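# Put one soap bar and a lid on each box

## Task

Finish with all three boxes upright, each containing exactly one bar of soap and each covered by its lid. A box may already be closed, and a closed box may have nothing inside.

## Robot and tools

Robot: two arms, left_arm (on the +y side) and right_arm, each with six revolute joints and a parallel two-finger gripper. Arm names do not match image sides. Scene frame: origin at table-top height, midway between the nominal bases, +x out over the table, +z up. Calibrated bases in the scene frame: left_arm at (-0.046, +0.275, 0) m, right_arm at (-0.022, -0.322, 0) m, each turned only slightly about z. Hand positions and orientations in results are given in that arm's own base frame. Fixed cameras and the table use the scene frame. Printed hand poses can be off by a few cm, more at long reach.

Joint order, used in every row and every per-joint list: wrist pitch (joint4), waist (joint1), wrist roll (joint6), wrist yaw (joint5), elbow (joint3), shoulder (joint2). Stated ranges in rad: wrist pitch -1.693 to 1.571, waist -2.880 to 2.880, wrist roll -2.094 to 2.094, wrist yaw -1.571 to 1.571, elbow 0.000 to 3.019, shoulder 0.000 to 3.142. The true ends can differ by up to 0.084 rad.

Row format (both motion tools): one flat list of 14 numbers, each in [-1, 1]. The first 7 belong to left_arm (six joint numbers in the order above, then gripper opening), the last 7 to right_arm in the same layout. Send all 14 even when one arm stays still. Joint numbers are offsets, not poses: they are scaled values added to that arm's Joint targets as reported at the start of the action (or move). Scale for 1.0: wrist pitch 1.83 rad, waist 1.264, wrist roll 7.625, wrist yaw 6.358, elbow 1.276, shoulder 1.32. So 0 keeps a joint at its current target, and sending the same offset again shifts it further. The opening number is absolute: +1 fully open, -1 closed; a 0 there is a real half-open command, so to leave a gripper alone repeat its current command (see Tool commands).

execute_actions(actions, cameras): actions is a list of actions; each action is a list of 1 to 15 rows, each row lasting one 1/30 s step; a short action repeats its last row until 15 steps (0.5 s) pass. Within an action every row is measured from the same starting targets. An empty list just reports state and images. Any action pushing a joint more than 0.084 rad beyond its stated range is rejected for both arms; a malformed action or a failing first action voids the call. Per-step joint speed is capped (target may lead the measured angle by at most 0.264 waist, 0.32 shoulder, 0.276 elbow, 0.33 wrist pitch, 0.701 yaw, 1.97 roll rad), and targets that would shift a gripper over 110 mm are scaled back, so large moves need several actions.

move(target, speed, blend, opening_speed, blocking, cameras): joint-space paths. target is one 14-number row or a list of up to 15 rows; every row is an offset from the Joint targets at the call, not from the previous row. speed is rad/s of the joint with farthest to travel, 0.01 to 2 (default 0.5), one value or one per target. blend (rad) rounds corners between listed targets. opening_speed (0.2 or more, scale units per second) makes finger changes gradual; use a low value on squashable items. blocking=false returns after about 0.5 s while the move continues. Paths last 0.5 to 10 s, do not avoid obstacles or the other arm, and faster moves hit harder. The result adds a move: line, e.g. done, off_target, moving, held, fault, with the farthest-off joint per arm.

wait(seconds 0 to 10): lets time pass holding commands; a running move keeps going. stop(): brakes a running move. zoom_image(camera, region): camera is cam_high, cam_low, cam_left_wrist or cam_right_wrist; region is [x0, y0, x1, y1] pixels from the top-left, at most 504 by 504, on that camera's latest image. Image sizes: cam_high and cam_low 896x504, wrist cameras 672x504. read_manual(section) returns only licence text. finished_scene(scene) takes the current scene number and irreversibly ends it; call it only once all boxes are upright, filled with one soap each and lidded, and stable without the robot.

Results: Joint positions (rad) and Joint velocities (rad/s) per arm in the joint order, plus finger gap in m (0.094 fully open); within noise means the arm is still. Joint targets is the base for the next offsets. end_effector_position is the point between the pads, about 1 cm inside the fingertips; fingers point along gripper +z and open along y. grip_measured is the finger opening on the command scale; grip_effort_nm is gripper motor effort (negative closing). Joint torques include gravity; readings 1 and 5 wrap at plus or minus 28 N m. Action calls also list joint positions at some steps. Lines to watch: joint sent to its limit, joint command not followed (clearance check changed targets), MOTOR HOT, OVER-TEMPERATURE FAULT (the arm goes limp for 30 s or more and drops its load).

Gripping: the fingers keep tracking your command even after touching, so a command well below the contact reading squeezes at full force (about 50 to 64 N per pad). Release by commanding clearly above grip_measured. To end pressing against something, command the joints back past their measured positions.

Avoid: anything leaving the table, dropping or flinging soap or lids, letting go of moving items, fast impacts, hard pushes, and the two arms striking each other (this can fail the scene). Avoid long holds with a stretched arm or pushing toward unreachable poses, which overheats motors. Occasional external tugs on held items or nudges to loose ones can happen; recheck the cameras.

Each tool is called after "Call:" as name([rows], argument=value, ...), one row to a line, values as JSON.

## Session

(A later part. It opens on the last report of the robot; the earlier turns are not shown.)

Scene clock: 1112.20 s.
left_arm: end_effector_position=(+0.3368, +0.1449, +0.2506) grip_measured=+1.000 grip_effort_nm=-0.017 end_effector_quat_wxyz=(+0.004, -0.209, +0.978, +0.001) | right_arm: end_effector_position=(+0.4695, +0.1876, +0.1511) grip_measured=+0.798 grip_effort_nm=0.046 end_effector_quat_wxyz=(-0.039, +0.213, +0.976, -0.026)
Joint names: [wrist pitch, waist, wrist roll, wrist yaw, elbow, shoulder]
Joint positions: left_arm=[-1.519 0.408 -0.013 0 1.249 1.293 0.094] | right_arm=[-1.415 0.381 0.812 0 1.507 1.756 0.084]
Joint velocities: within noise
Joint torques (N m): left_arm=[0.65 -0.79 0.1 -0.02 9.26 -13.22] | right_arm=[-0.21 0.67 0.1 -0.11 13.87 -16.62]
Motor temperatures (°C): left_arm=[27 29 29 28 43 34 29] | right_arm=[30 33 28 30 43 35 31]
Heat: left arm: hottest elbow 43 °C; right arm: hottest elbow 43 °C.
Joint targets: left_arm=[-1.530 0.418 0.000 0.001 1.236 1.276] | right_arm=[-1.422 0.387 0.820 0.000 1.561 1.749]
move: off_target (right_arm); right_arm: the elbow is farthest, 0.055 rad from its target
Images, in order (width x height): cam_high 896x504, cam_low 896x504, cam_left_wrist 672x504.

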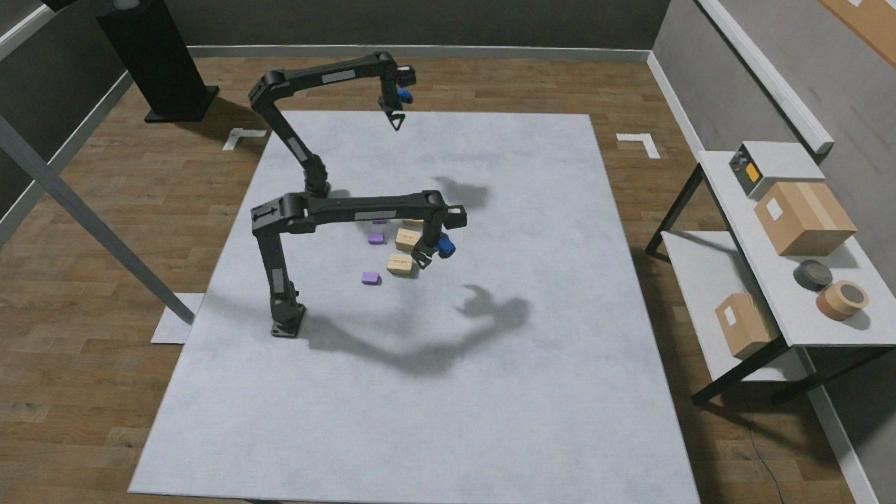

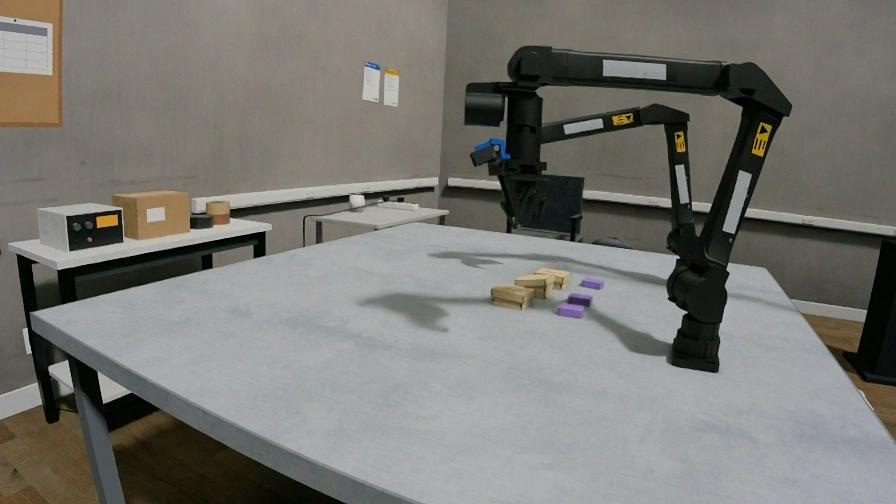

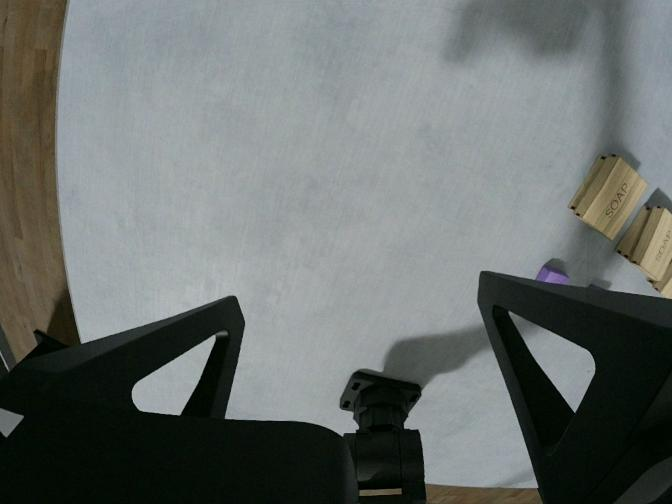

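Call:
move([
  [0,0,0,0,0,0,1,0.113,0.3287,0.0043,0,-0.178,-0.0255,-0.9],
  [0,0,0,0,0,0,1,0.1743,0.3287,0.0043,0,-0.2288,0.0095,-0.9],
  [0,0,0,0,0,0,1,0.2077,0.3287,0.0043,0,-0.2524,0.0331,-0.9],
], speed=[0.4,0.2,0.04], cameras=["cam_low","cam_right_wrist"])

Call:
zoom_image(camera="cam_low", region=[490, 240, 570, 300])

Scene clock: 1180.73 s.
left_arm: end_effector_position=(+0.3368, +0.1449, +0.2506) grip_measured=+1.000 grip_effort_nm=-0.022 end_effector_quat_wxyz=(+0.004, -0.209, +0.978, +0.001) | right_arm: end_effector_position=(+0.3455, +0.3604, +0.0603) grip_measured=-0.898 grip_effort_nm=-0.125 end_effector_quat_wxyz=(+0.006, +0.017, +1.000, +0.007)
Joint names: [wrist pitch, waist, wrist roll, wrist yaw, elbow, shoulder]
Joint positions: left_arm=[-1.519 0.408 -0.013 0 1.249 1.293 0.094] | right_arm=[-1.052 0.807 0.842 -0.001 1.259 1.76 0.005]
Joint velocities: within noise
Joint torques (N m): left_arm=[0.65 -0.73 0.09 -0.02 9.26 -13.16] | right_arm=[0.72 -0.38 0.12 -0.1 6.89 -13.04]
Motor temperatures (°C): left_arm=[27 29 29 28 43 34 29] | right_arm=[30 33 28 30 51 37 30]
Heat: left arm: hottest elbow 43 °C; right arm: hottest elbow 51 °C.
Joint targets: left_arm=[-1.530 0.418 0.000 0.001 1.236 1.276] | right_arm=[-1.042 0.803 0.853 0.000 1.239 1.793]
move: done
Images, in order (width x height): cam_low 896x504, cam_right_wrist 672x504.

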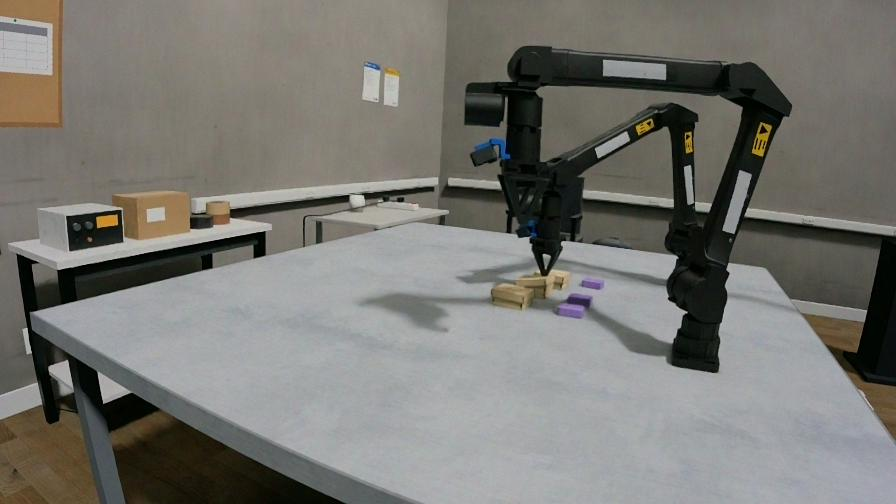

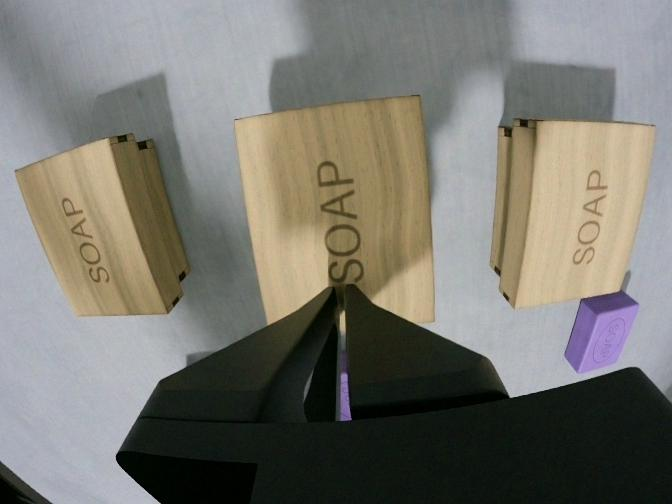

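Scaled by 6.300 from the camera's 896x504 image, which has a finer 1280x720 frame.

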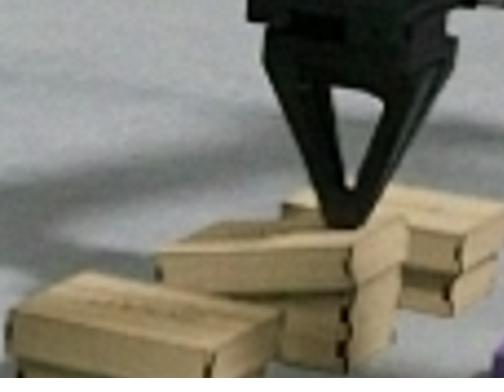

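Call:
move(target=[0,0,0,0,0,0,1,0,0,0,0,-0.02,0.02,-0.9], speed=0.04, cameras=["cam_low"])

Call:
zoom_image(camera="cam_low", region=[490, 240, 570, 300])

Scene clock: 1188.63 s.
left_arm: end_effector_position=(+0.3368, +0.1449, +0.2506) grip_measured=+1.000 grip_effort_nm=-0.012 end_effector_quat_wxyz=(+0.004, -0.209, +0.978, +0.001) | right_arm: end_effector_position=(+0.3449, +0.3597, +0.0588) grip_measured=-0.898 grip_effort_nm=-0.120 end_effector_quat_wxyz=(+0.006, +0.017, +1.000, +0.007)
Joint names: [wrist pitch, waist, wrist roll, wrist yaw, elbow, shoulder]
Joint positions: left_arm=[-1.519 0.408 -0.013 0 1.249 1.293 0.094] | right_arm=[-1.048 0.807 0.842 -0.001 1.255 1.76 0.005]
Joint velocities: within noise
Joint torques (N m): left_arm=[0.65 -0.79 0.09 -0.02 9.26 -13.16] | right_arm=[0.62 -0.32 0.11 -0.1 5.11 -11.05]
Motor temperatures (°C): left_arm=[27 29 29 28 43 34 29] | right_arm=[30 33 28 30 50 37 30]
Heat: left arm: hottest elbow 43 °C; right arm: hottest elbow 50 °C.
Joint targets: left_arm=[-1.530 0.418 0.000 0.001 1.236 1.276] | right_arm=[-1.042 0.803 0.853 0.000 1.213 1.819]
move: off_target (right_arm); right_arm: the shoulder is farthest, 0.059 rad from its target
Images, in order (width x height): cam_low 896x504.

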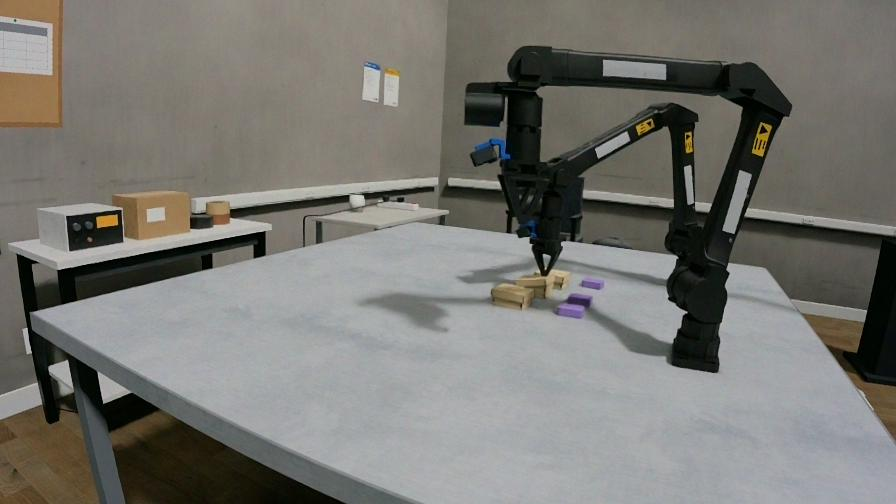

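Scaled by 6.300 from the camera's 896x504 image, which has a finer 1280x720 frame.

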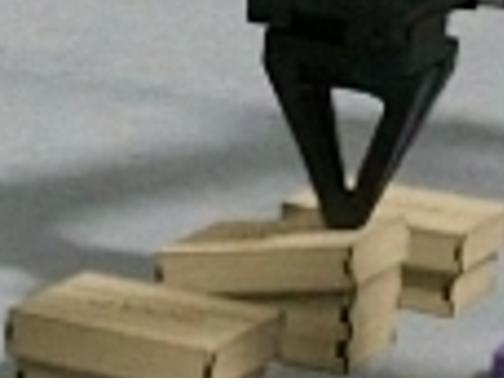

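Call:
move([
  [0,0,0,0,0,0,1,-0.027,0,0,0,0.078,-0.076,-0.9],
  [0,0,0,0,0,0,1,-0.0727,-0.0396,-0.005,0,0.162,-0.041,-0.9],
  [0,0,0,0,0,0,1,-0.0727,-0.0396,-0.005,0,0.162,-0.041,0.83],
  [0,0,0,0,0,0,1,-0.0082,-0.0396,-0.005,0,0.0737,0.0203,0.83],
], speed=[0.1,0.2,0.2,0.08], cameras=["cam_right_wrist","cam_low"])

Call:
zoom_image(camera="cam_low", region=[490, 240, 570, 300])

Scene clock: 1229.87 s.
left_arm: end_effector_position=(+0.3368, +0.1449, +0.2506) grip_measured=+1.000 grip_effort_nm=-0.012 end_effector_quat_wxyz=(+0.004, -0.209, +0.978, +0.001) | right_arm: end_effector_position=(+0.3765, +0.3553, +0.0513) grip_measured=+0.828 grip_effort_nm=0.037 end_effector_quat_wxyz=(+0.001, +0.034, +0.999, +0.002)
Joint names: [wrist pitch, waist, wrist roll, wrist yaw, elbow, shoulder]
Joint positions: left_arm=[-1.519 0.408 -0.013 0 1.249 1.293 0.094] | right_arm=[-1.066 0.757 0.826 -0.001 1.321 1.821 0.086]
Joint velocities: within noise
Joint torques (N m): left_arm=[0.65 -0.79 0.09 -0.02 9.26 -13.16] | right_arm=[0.64 -0.32 -0.09 -0.1 7.47 -14.74]
Motor temperatures (°C): left_arm=[27 29 29 28 43 34 29] | right_arm=[30 33 28 30 45 35 30]
Heat: left arm: hottest elbow 43 °C; right arm: hottest elbow 45 °C.
Joint targets: left_arm=[-1.530 0.418 0.000 0.001 1.236 1.276] | right_arm=[-1.057 0.752 0.815 0.000 1.307 1.846]
move: done; target 3's new numbers were sent with right_arm's elbow 0.054 rad from that target
Images, in order (width x height): cam_low 896x504, cam_right_wrist 672x504.

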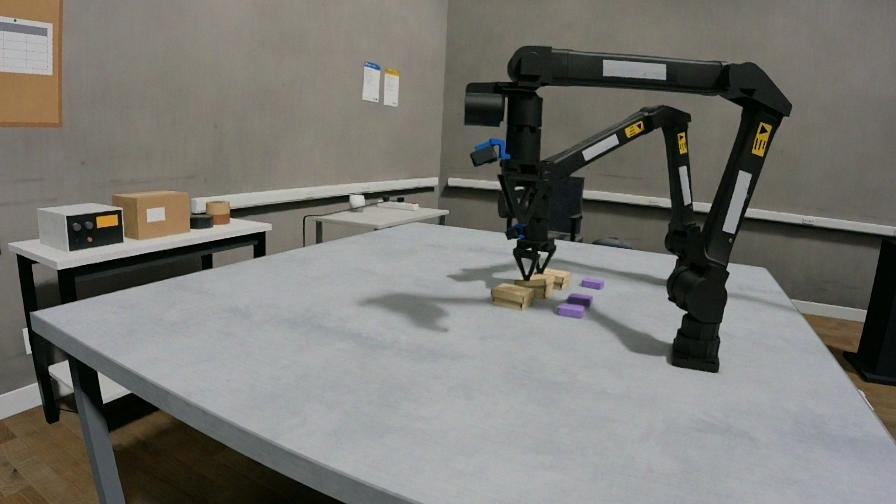

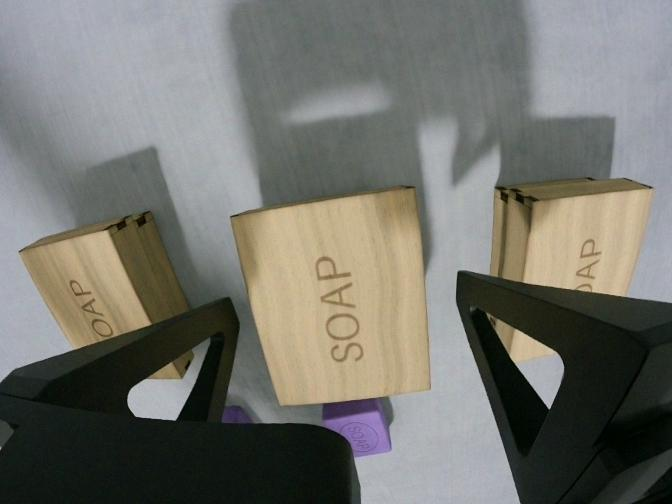

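Scaled by 6.300 from the camera's 896x504 image, which has a finer 1280x720 frame.

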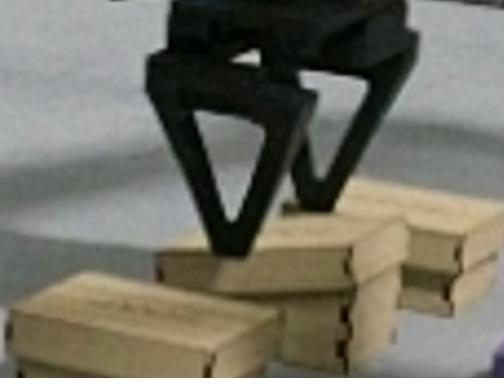

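Call:
move([
  [0,0,0,0,0,0,1,0,0,0,0,0,0,0.22],
  [0,0,0,0,0,0,1,-0.0093,0,0,0,0.0486,-0.0288,0.22],
  [0,0,0,0,0,0,1,-0.0563,0,0,0,0.0964,-0.0576,0.22],
  [0,0,0,0,0,0,1,-0.186,0,0,0,0.2124,-0.1121,0.22],
  [0,0,0,0,0,0,1,-0.186,-0.712,0,0,0.2124,-0.1121,0.22],
], speed=[0.1,0.06,0.06,0.2,0.6], blend=[0,0.01,0.01,0.01,0], opening_speed=0.3, cameras=["cam_high","cam_low"])

Call:
zoom_image(camera="cam_high", region=[360, 200, 440, 300])

Call:
zoom_image(camera="cam_low", region=[490, 240, 570, 300])

Scene clock: 1252.63 s.
left_arm: end_effector_position=(+0.3368, +0.1449, +0.2506) grip_measured=+1.000 grip_effort_nm=-0.017 end_effector_quat_wxyz=(+0.004, -0.209, +0.978, +0.001) | right_arm: end_effector_position=(+0.5086, -0.0795, +0.1793) grip_measured=+0.275 grip_effort_nm=-1.072 end_effector_quat_wxyz=(-0.003, +0.471, +0.882, -0.001)
Joint names: [wrist pitch, waist, wrist roll, wrist yaw, elbow, shoulder]
Joint positions: left_arm=[-1.519 0.408 -0.013 0 1.249 1.293 0.094] | right_arm=[-1.39 -0.154 0.826 0 1.521 1.709 0.06]
Joint velocities: within noise
Joint torques (N m): left_arm=[0.65 -0.79 0.09 -0.02 9.26 -13.22] | right_arm=[0.09 0.67 -0.09 -0.13 14.41 -16.79]
Motor temperatures (°C): left_arm=[27 29 29 28 42 33 29] | right_arm=[30 33 28 30 47 35 30]
Heat: left arm: hottest elbow 42 °C; right arm: hottest elbow 47 °C.
Joint targets: left_arm=[-1.530 0.418 0.000 0.001 1.236 1.276] | right_arm=[-1.397 -0.147 0.815 0.000 1.578 1.698]
move: off_target (right_arm); right_arm: the elbow is farthest, 0.057 rad from its target
Images, in order (width x height): cam_high 896x504, cam_low 896x504.

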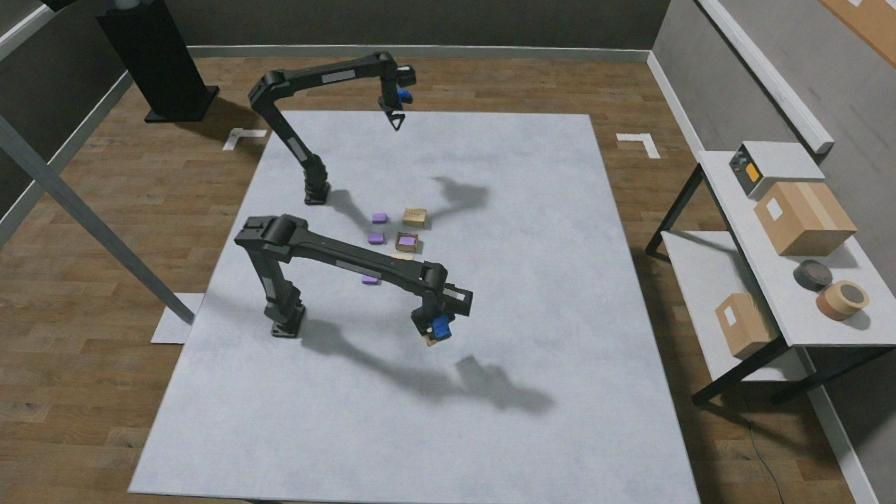

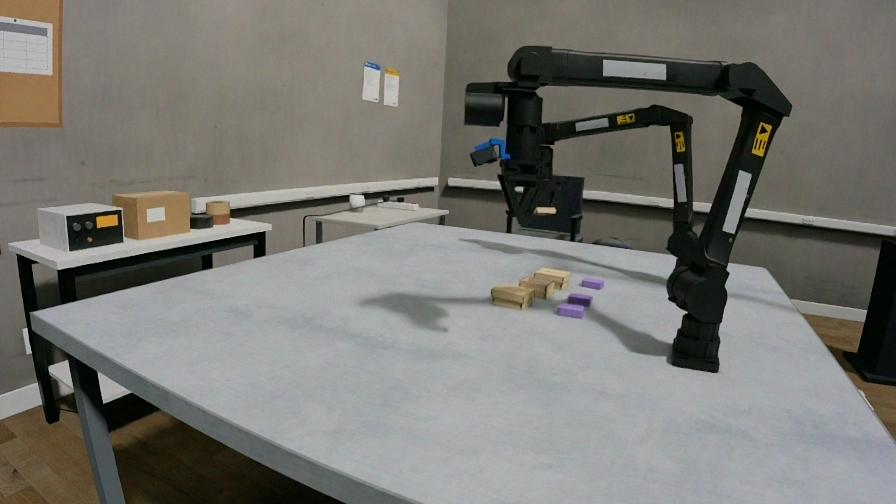

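Scaled by 5.040 from the camera's 896x504 image, which has a finer 1280x720 frame.

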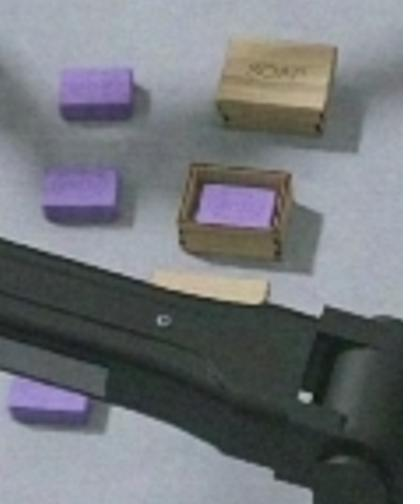

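Scaled by 6.300 from the camera's 896x504 image, which has a finer 1280x720 frame.

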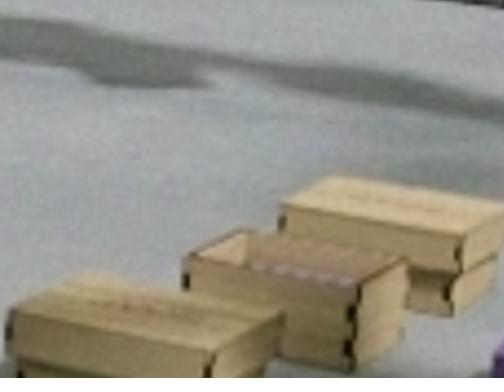

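Call:
move(target=[0.023,-0.7318,-0.0665,0,0.2878,0.3108,1,0,0,0,0,0,0,0.22], speed=0.5, cameras=["cam_left_wrist"])

Scene clock: 1265.93 s.
left_arm: end_effector_position=(+0.4293, -0.2415, +0.2114) grip_measured=+1.000 grip_effort_nm=-0.017 end_effector_quat_wxyz=(-0.019, +0.009, +1.000, +0.011) | right_arm: end_effector_position=(+0.5086, -0.0795, +0.1793) grip_measured=+0.275 grip_effort_nm=-1.067 end_effector_quat_wxyz=(-0.003, +0.471, +0.882, -0.001)
Joint names: [wrist pitch, waist, wrist roll, wrist yaw, elbow, shoulder]
Joint positions: left_arm=[-1.498 -0.511 -0.493 0 1.546 1.662 0.094] | right_arm=[-1.39 -0.154 0.826 0 1.521 1.709 0.06]
Joint velocities: within noise
Joint torques (N m): left_arm=[1.46 -1.26 -0.22 -0.06 15.54 -16.26] | right_arm=[0.08 0.73 -0.09 -0.13 14.42 -16.73]
Motor temperatures (°C): left_arm=[27 29 29 28 43 34 29] | right_arm=[30 33 28 30 51 35 31]
Heat: left arm: hottest elbow 43 °C; right arm: hottest elbow 51 °C.
Joint targets: left_arm=[-1.488 -0.507 -0.507 0.001 1.603 1.687] | right_arm=[-1.397 -0.147 0.815 0.000 1.578 1.698]
move: off_target (left_arm, right_arm); left_arm: the elbow is farthest, 0.057 rad from its target; right_arm: the elbow is farthest, 0.057 rad from its target
Images, in order (width x height): cam_left_wrist 672x504.

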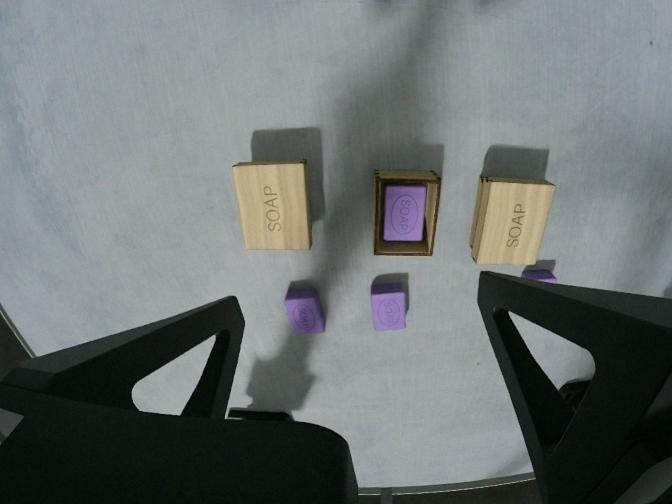

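Call:
zoom_image(camera="cam_left_wrist", region=[350, 150, 470, 270])

Call:
zoom_image(camera="cam_left_wrist", region=[220, 150, 340, 270])

Call:
zoom_image(camera="cam_left_wrist", region=[450, 160, 570, 280])

Scaled by 4.200 from the camera's 672x504 image, which has a finer 960x720 frame.

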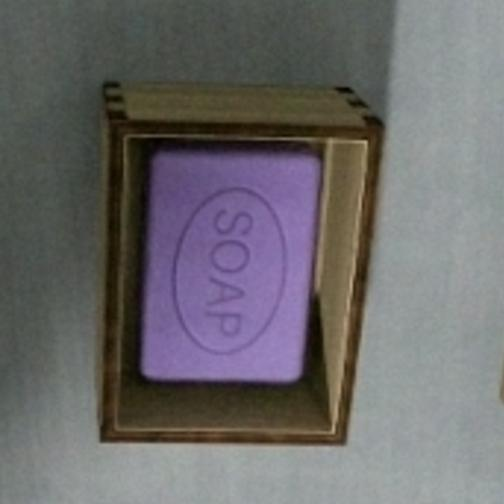

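Scaled by 4.200 from the camera's 672x504 image, which has a finer 960x720 frame.

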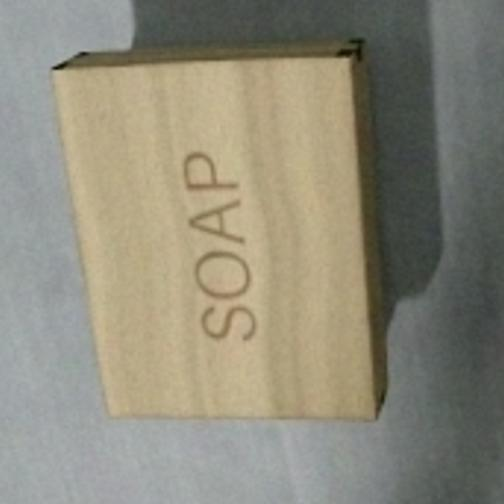

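Scaled by 4.200 from the camera's 672x504 image, which has a finer 960x720 frame.

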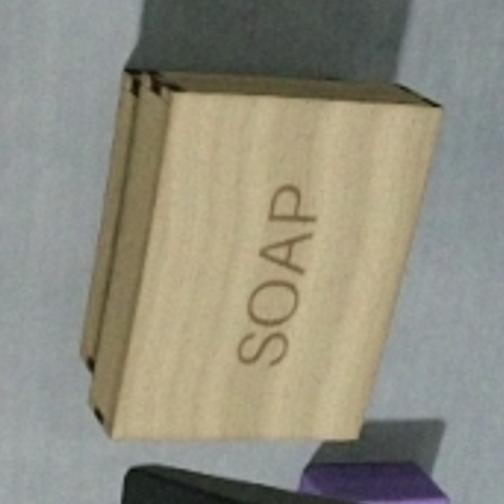

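Call:
move([
  [-0.023,0.7318,0.0665,0,-0.2878,-0.3108,1,0,0,0,0,0,0,0.22],
  [-0.023,0.7318,0.0665,0,-0.2878,-0.3108,1,0.207,0,0,0,-0.2335,0.1212,0.22],
], speed=[0.6,0.15], cameras=["cam_high"])

Call:
zoom_image(camera="cam_high", region=[380, 280, 500, 380])

Scene clock: 1362.73 s.
left_arm: end_effector_position=(+0.3355, +0.1466, +0.2523) grip_measured=+1.000 grip_effort_nm=-0.012 end_effector_quat_wxyz=(+0.006, -0.212, +0.977, +0.001) | right_arm: end_effector_position=(+0.5075, -0.0794, +0.0350) grip_measured=+0.275 grip_effort_nm=-1.082 end_effector_quat_wxyz=(+0.000, +0.471, +0.882, +0.000)
Joint names: [wrist pitch, waist, wrist roll, wrist yaw, elbow, shoulder]
Joint positions: left_arm=[-1.519 0.413 -0.013 0 1.249 1.288 0.094] | right_arm=[-1.027 -0.154 0.826 0 1.293 1.836 0.06]
Joint velocities: within noise
Joint torques (N m): left_arm=[0.68 -1.26 0.1 -0.03 9.28 -12.69] | right_arm=[0.76 0.73 -0.09 -0.12 7.35 -14.56]
Motor temperatures (°C): left_arm=[27 29 29 28 52 35 29] | right_arm=[30 32 28 30 58 36 32]
Heat: left arm: hottest elbow 52 °C; right arm: hottest elbow 58 °C.
Joint targets: left_arm=[-1.530 0.418 0.000 0.001 1.235 1.276] | right_arm=[-1.019 -0.147 0.815 0.000 1.280 1.858]
move: done
Images, in order (width x height): cam_high 896x504.

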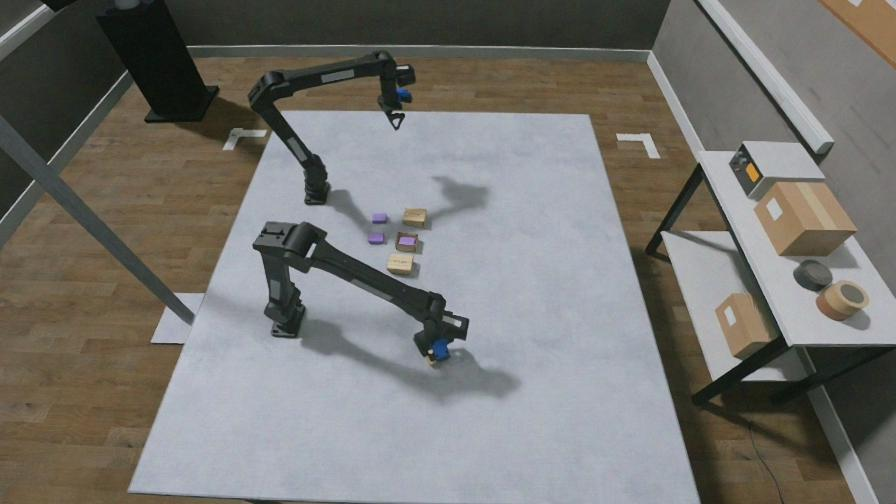

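Scaled by 4.200 from the camera's 896x504 image, which has a finer 1280x720 frame.

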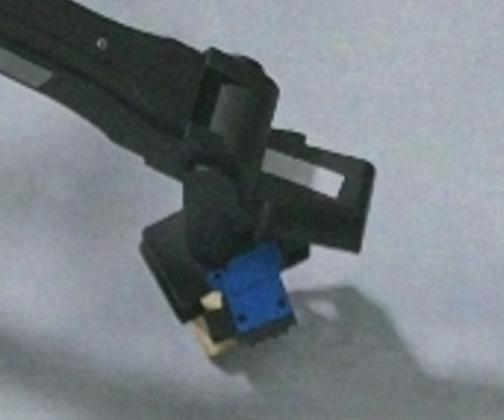

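Call:
move(target=[0,0,0,0,0,0,1,0.0188,0,0,0,-0.011,0.0136,0.22], speed=0.04, cameras=["cam_low"])

Call:
zoom_image(camera="cam_low", region=[480, 210, 600, 300])

Scene clock: 1378.40 s.
left_arm: end_effector_position=(+0.3355, +0.1466, +0.2523) grip_measured=+1.000 grip_effort_nm=-0.017 end_effector_quat_wxyz=(+0.006, -0.212, +0.977, +0.001) | right_arm: end_effector_position=(+0.5100, -0.0798, +0.0296) grip_measured=+0.275 grip_effort_nm=-1.077 end_effector_quat_wxyz=(+0.007, +0.471, +0.882, +0.002)
Joint names: [wrist pitch, waist, wrist roll, wrist yaw, elbow, shoulder]
Joint positions: left_arm=[-1.519 0.413 -0.013 0 1.249 1.288 0.094] | right_arm=[-0.998 -0.154 0.826 0 1.283 1.84 0.06]
Joint velocities: within noise
Joint torques (N m): left_arm=[0.68 -1.26 0.1 -0.02 9.26 -12.63] | right_arm=[0.88 0.67 -0.09 -0.13 6.87 -13.74]
Motor temperatures (°C): left_arm=[27 29 29 28 51 34 29] | right_arm=[30 32 28 30 53 36 32]
Heat: left arm: hottest elbow 51 °C; right arm: hottest elbow 53 °C.
Joint targets: left_arm=[-1.530 0.418 0.000 0.001 1.235 1.276] | right_arm=[-0.984 -0.147 0.815 0.000 1.266 1.876]
move: done
Images, in order (width x height): cam_low 896x504.

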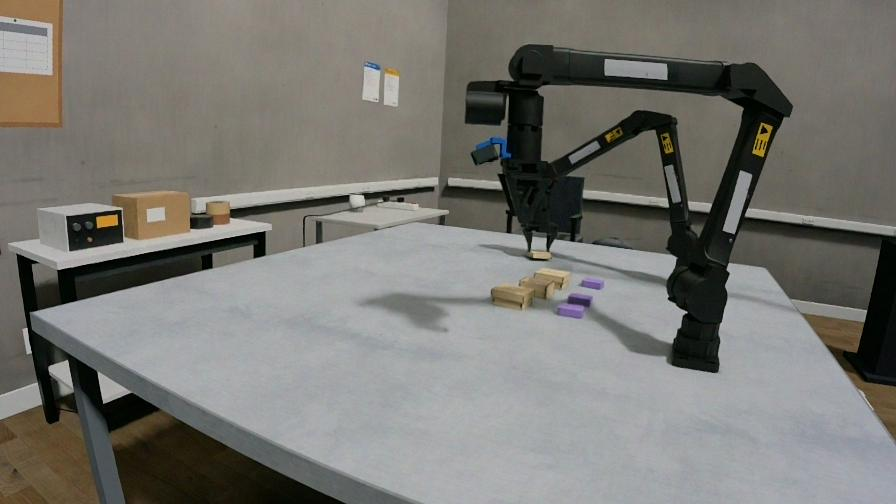

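Scaled by 4.200 from the camera's 896x504 image, which has a finer 1280x720 frame.

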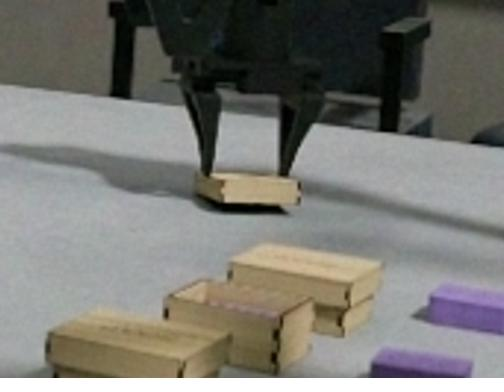

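Call:
move(target=[0,0,0,0,0,0,1,0.006,0,0,0,-0.011,0.0136,0.22], speed=0.04, cameras=["cam_low"])

Call:
zoom_image(camera="cam_low", region=[500, 220, 580, 280])

Scene clock: 1387.00 s.
left_arm: end_effector_position=(+0.3355, +0.1466, +0.2523) grip_measured=+1.000 grip_effort_nm=-0.022 end_effector_quat_wxyz=(+0.006, -0.212, +0.977, +0.001) | right_arm: end_effector_position=(+0.5096, -0.0794, +0.0256) grip_measured=+0.222 grip_effort_nm=-0.144 end_effector_quat_wxyz=(+0.007, +0.470, +0.883, +0.002)
Joint names: [wrist pitch, waist, wrist roll, wrist yaw, elbow, shoulder]
Joint positions: left_arm=[-1.519 0.413 -0.013 0 1.249 1.288 0.094] | right_arm=[-0.989 -0.153 0.826 0.002 1.279 1.845 0.057]
Joint velocities: within noise
Joint torques (N m): left_arm=[0.66 -1.26 0.09 -0.02 9.28 -12.69] | right_arm=[0.96 0.62 -0.09 -0.2 6.09 -12.69]
Motor temperatures (°C): left_arm=[27 29 29 28 50 34 29] | right_arm=[30 32 28 30 51 36 32]
Heat: left arm: hottest elbow 50 °C; right arm: hottest elbow 51 °C.
Joint targets: left_arm=[-1.530 0.418 0.000 0.001 1.235 1.276] | right_arm=[-0.973 -0.147 0.815 0.000 1.252 1.894]
move: off_target (right_arm); right_arm: the shoulder is farthest, 0.048 rad from its target
Images, in order (width x height): cam_low 896x504.

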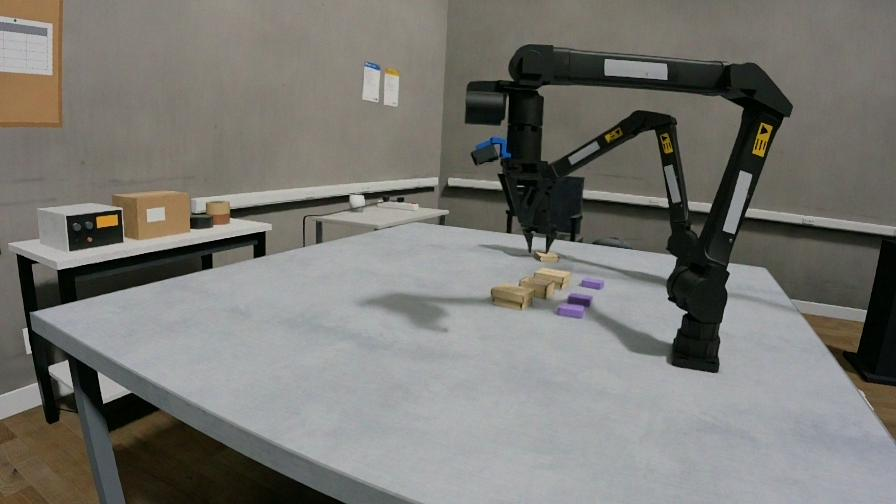

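Scaled by 6.300 from the camera's 896x504 image, which has a finer 1280x720 frame.

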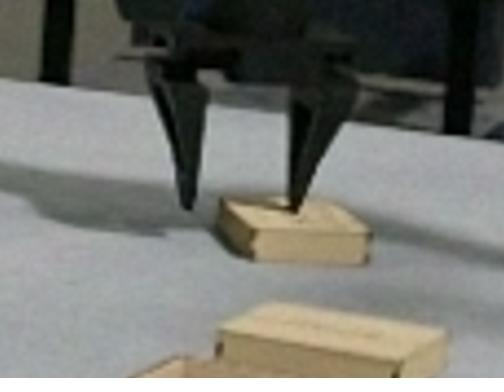

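Call:
move([
  [0,0,0,0,0,0,1,-0.03,0,0,0,0.08,-0.07,0.22],
  [0,0,0,0,0,0,1,-0.2,0,0,0,0.23,-0.125,0.6],
], speed=[0.1,0.25], cameras=["cam_high","cam_right_wrist"])

Scene clock: 1397.33 s.
left_arm: end_effector_position=(+0.3355, +0.1466, +0.2523) grip_measured=+1.000 grip_effort_nm=-0.017 end_effector_quat_wxyz=(+0.006, -0.212, +0.977, +0.001) | right_arm: end_effector_position=(+0.5137, -0.0799, +0.1528) grip_measured=+0.597 grip_effort_nm=0.037 end_effector_quat_wxyz=(-0.004, +0.470, +0.883, -0.002)
Joint names: [wrist pitch, waist, wrist roll, wrist yaw, elbow, shoulder]
Joint positions: left_arm=[-1.519 0.413 -0.013 0 1.249 1.288 0.094] | right_arm=[-1.332 -0.153 0.825 0.001 1.49 1.738 0.075]
Joint velocities: within noise
Joint torques (N m): left_arm=[0.66 -1.26 0.1 -0.02 9.25 -12.63] | right_arm=[0.08 0.62 -0.08 -0.19 14.17 -16.97]
Motor temperatures (°C): left_arm=[27 29 29 28 50 34 29] | right_arm=[30 32 28 30 50 36 32]
Heat: left arm: hottest elbow 50 °C; right arm: hottest elbow 50 °C.
Joint targets: left_arm=[-1.530 0.418 0.000 0.001 1.235 1.276] | right_arm=[-1.339 -0.147 0.815 0.000 1.546 1.729]
move: off_target (right_arm); target 2's new numbers were sent with right_arm's elbow 0.056 rad from that target; right_arm: the elbow is farthest, 0.056 rad from its target
Images, in order (width x height): cam_high 896x504, cam_right_wrist 672x504.

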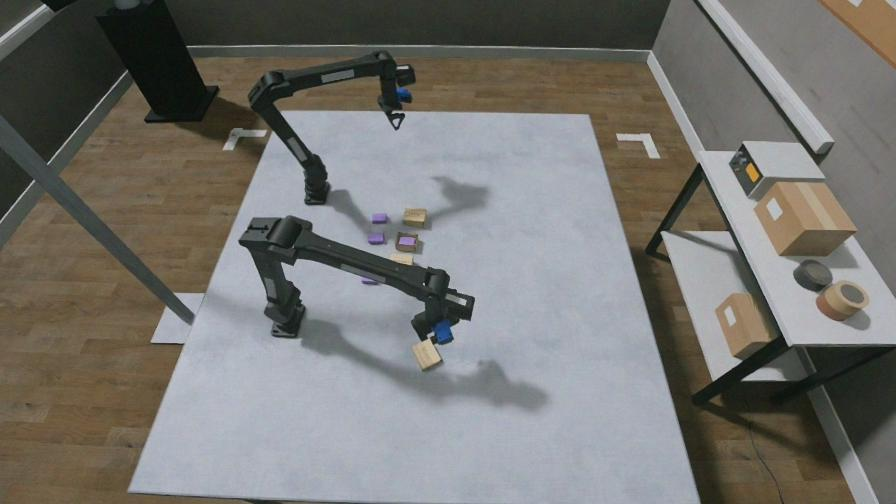

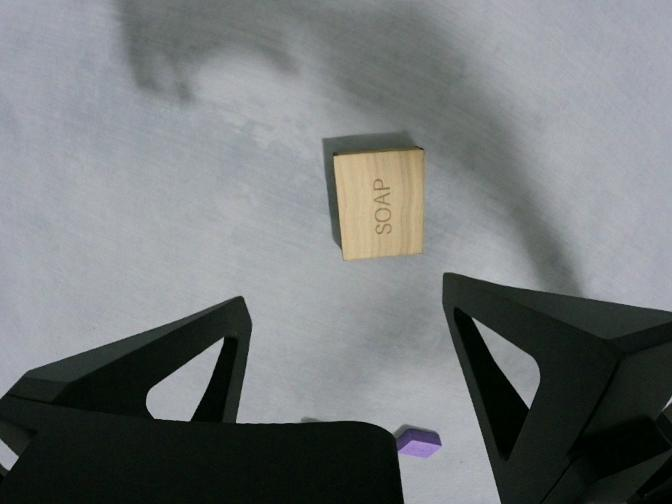

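Call:
move(target=[0,0,0,0,0,0,1,0.012,0.716,-0.002,0,0,0,0.83], speed=0.6, cameras=["cam_right_wrist"])

Call:
zoom_image(camera="cam_right_wrist", region=[290, 120, 430, 260])

Scene clock: 1406.70 s.
left_arm: end_effector_position=(+0.3355, +0.1466, +0.2523) grip_measured=+1.000 grip_effort_nm=-0.017 end_effector_quat_wxyz=(+0.006, -0.212, +0.977, +0.001) | right_arm: end_effector_position=(+0.3765, +0.3606, +0.1528) grip_measured=+0.828 grip_effort_nm=0.037 end_effector_quat_wxyz=(-0.001, +0.023, +1.000, -0.001)
Joint names: [wrist pitch, waist, wrist roll, wrist yaw, elbow, shoulder]
Joint positions: left_arm=[-1.519 0.413 -0.013 0 1.249 1.288 0.094] | right_arm=[-1.326 0.764 0.811 -0.001 1.49 1.738 0.086]
Joint velocities: within noise
Joint torques (N m): left_arm=[0.66 -1.32 0.09 -0.03 9.28 -12.63] | right_arm=[0.68 -0.56 -0.09 -0.1 14.2 -16.97]
Motor temperatures (°C): left_arm=[27 29 29 28 49 34 29] | right_arm=[30 32 28 30 51 37 31]
Heat: left arm: hottest elbow 49 °C; right arm: hottest elbow 51 °C.
Joint targets: left_arm=[-1.530 0.418 0.000 0.001 1.235 1.276] | right_arm=[-1.317 0.758 0.800 0.000 1.546 1.729]
move: off_target (right_arm); right_arm: the elbow is farthest, 0.056 rad from its target
Images, in order (width x height): cam_right_wrist 672x504.

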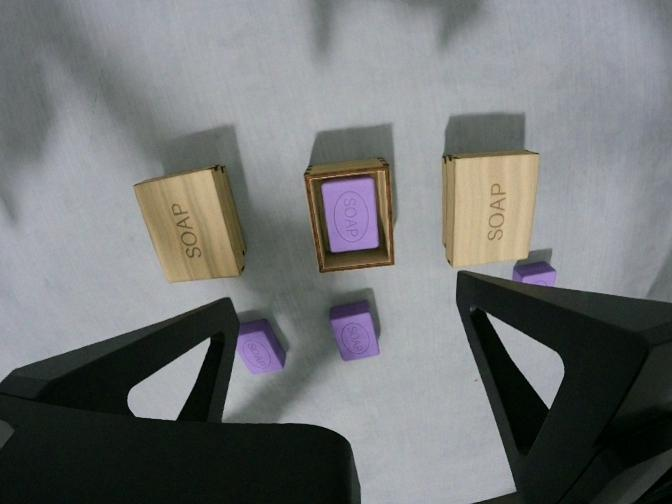

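Scaled by 3.600 from the camera's 672x504 image, which has a finer 960x720 frame.

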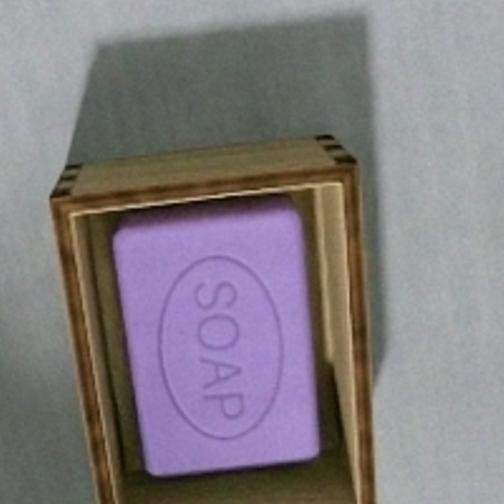

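Call:
move([
  [0,0,0,0,0,0,1,0,-0.75,0.0046,0,0,0,0.83],
  [0,0,0,0,0,0,1,0.0814,-0.75,0.0046,0,-0.1816,0.01,0.83],
  [0,0,0,0,0,0,1,0.1883,-0.75,0.0046,0,-0.257,0.0852,0.83],
], speed=[0.6,0.3,0.1], cameras=["cam_right_wrist"])

Scene clock: 1464.00 s.
left_arm: end_effector_position=(+0.3355, +0.1466, +0.2523) grip_measured=+1.000 grip_effort_nm=-0.012 end_effector_quat_wxyz=(+0.006, -0.212, +0.977, +0.001) | right_arm: end_effector_position=(+0.4894, -0.0983, +0.0244) grip_measured=+0.828 grip_effort_nm=0.037 end_effector_quat_wxyz=(+0.002, +0.489, +0.872, +0.001)
Joint names: [wrist pitch, waist, wrist roll, wrist yaw, elbow, shoulder]
Joint positions: left_arm=[-1.519 0.413 -0.013 0 1.249 1.288 0.094] | right_arm=[-0.982 -0.197 0.824 0 1.231 1.816 0.086]
Joint velocities: within noise
Joint torques (N m): left_arm=[0.66 -1.2 0.1 -0.03 9.26 -12.69] | right_arm=[0.73 0.67 0.12 -0.12 7.05 -13.68]
Motor temperatures (°C): left_arm=[27 28 29 28 46 34 29] | right_arm=[30 32 28 30 54 38 31]
Heat: left arm: hottest elbow 46 °C; right arm: hottest elbow 54 °C.
Joint targets: left_arm=[-1.530 0.418 0.000 0.001 1.235 1.276] | right_arm=[-0.973 -0.191 0.835 0.000 1.218 1.842]
move: done
Images, in order (width x height): cam_right_wrist 672x504.

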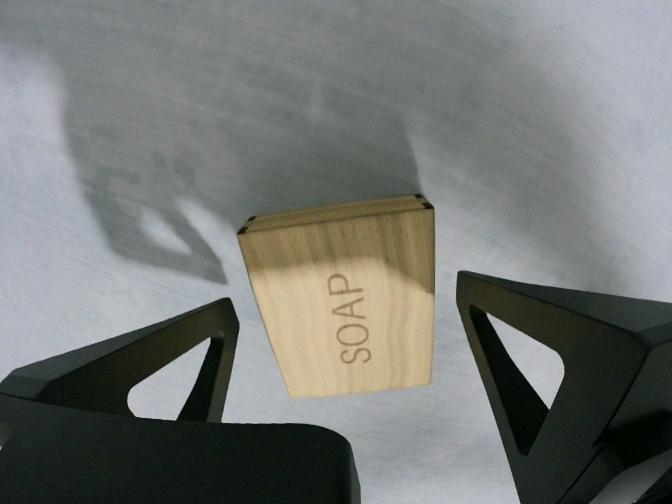

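Call:
move([
  [0,0,0,0,0,0,1,0,0,0,0,0,0,0.22],
  [0,0,0,0,0,0,1,-0.0093,0,0,0,0.0486,-0.0288,0.22],
  [0,0,0,0,0,0,1,-0.06,0,0,0,0.1,-0.055,0.22],
  [0,0,0,0,0,0,1,-0.2,0,0,0,0.26,-0.09,0.22],
], speed=[0.1,0.06,0.1,0.25], opening_speed=0.3, cameras=["cam_right_wrist"])

Scene clock: 1495.00 s.
left_arm: end_effector_position=(+0.3355, +0.1466, +0.2523) grip_measured=+1.000 grip_effort_nm=-0.017 end_effector_quat_wxyz=(+0.006, -0.212, +0.977, +0.001) | right_arm: end_effector_position=(+0.5107, -0.1025, +0.1570) grip_measured=+0.298 grip_effort_nm=-1.082 end_effector_quat_wxyz=(+0.000, +0.489, +0.872, +0.000)
Joint names: [wrist pitch, waist, wrist roll, wrist yaw, elbow, shoulder]
Joint positions: left_arm=[-1.519 0.413 -0.013 0 1.249 1.288 0.094] | right_arm=[-1.331 -0.197 0.824 0 1.493 1.732 0.061]
Joint velocities: within noise
Joint torques (N m): left_arm=[0.68 -1.26 0.09 -0.03 9.26 -12.63] | right_arm=[-0.01 0.67 0.12 -0.12 14.28 -16.67]
Motor temperatures (°C): left_arm=[27 28 29 28 45 34 29] | right_arm=[30 32 28 30 51 36 31]
Heat: left arm: hottest elbow 45 °C; right arm: hottest elbow 51 °C.
Joint targets: left_arm=[-1.530 0.418 0.000 0.001 1.235 1.276] | right_arm=[-1.339 -0.191 0.835 0.000 1.549 1.723]
move: off_target (right_arm); right_arm: the elbow is farthest, 0.057 rad from its target
Images, in order (width x height): cam_right_wrist 672x504.

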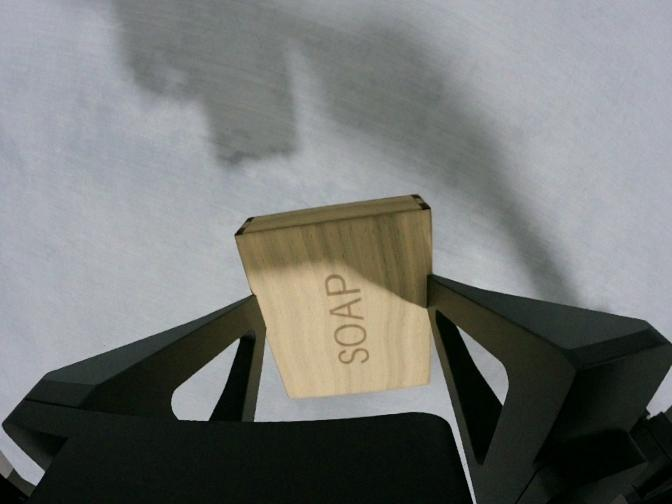

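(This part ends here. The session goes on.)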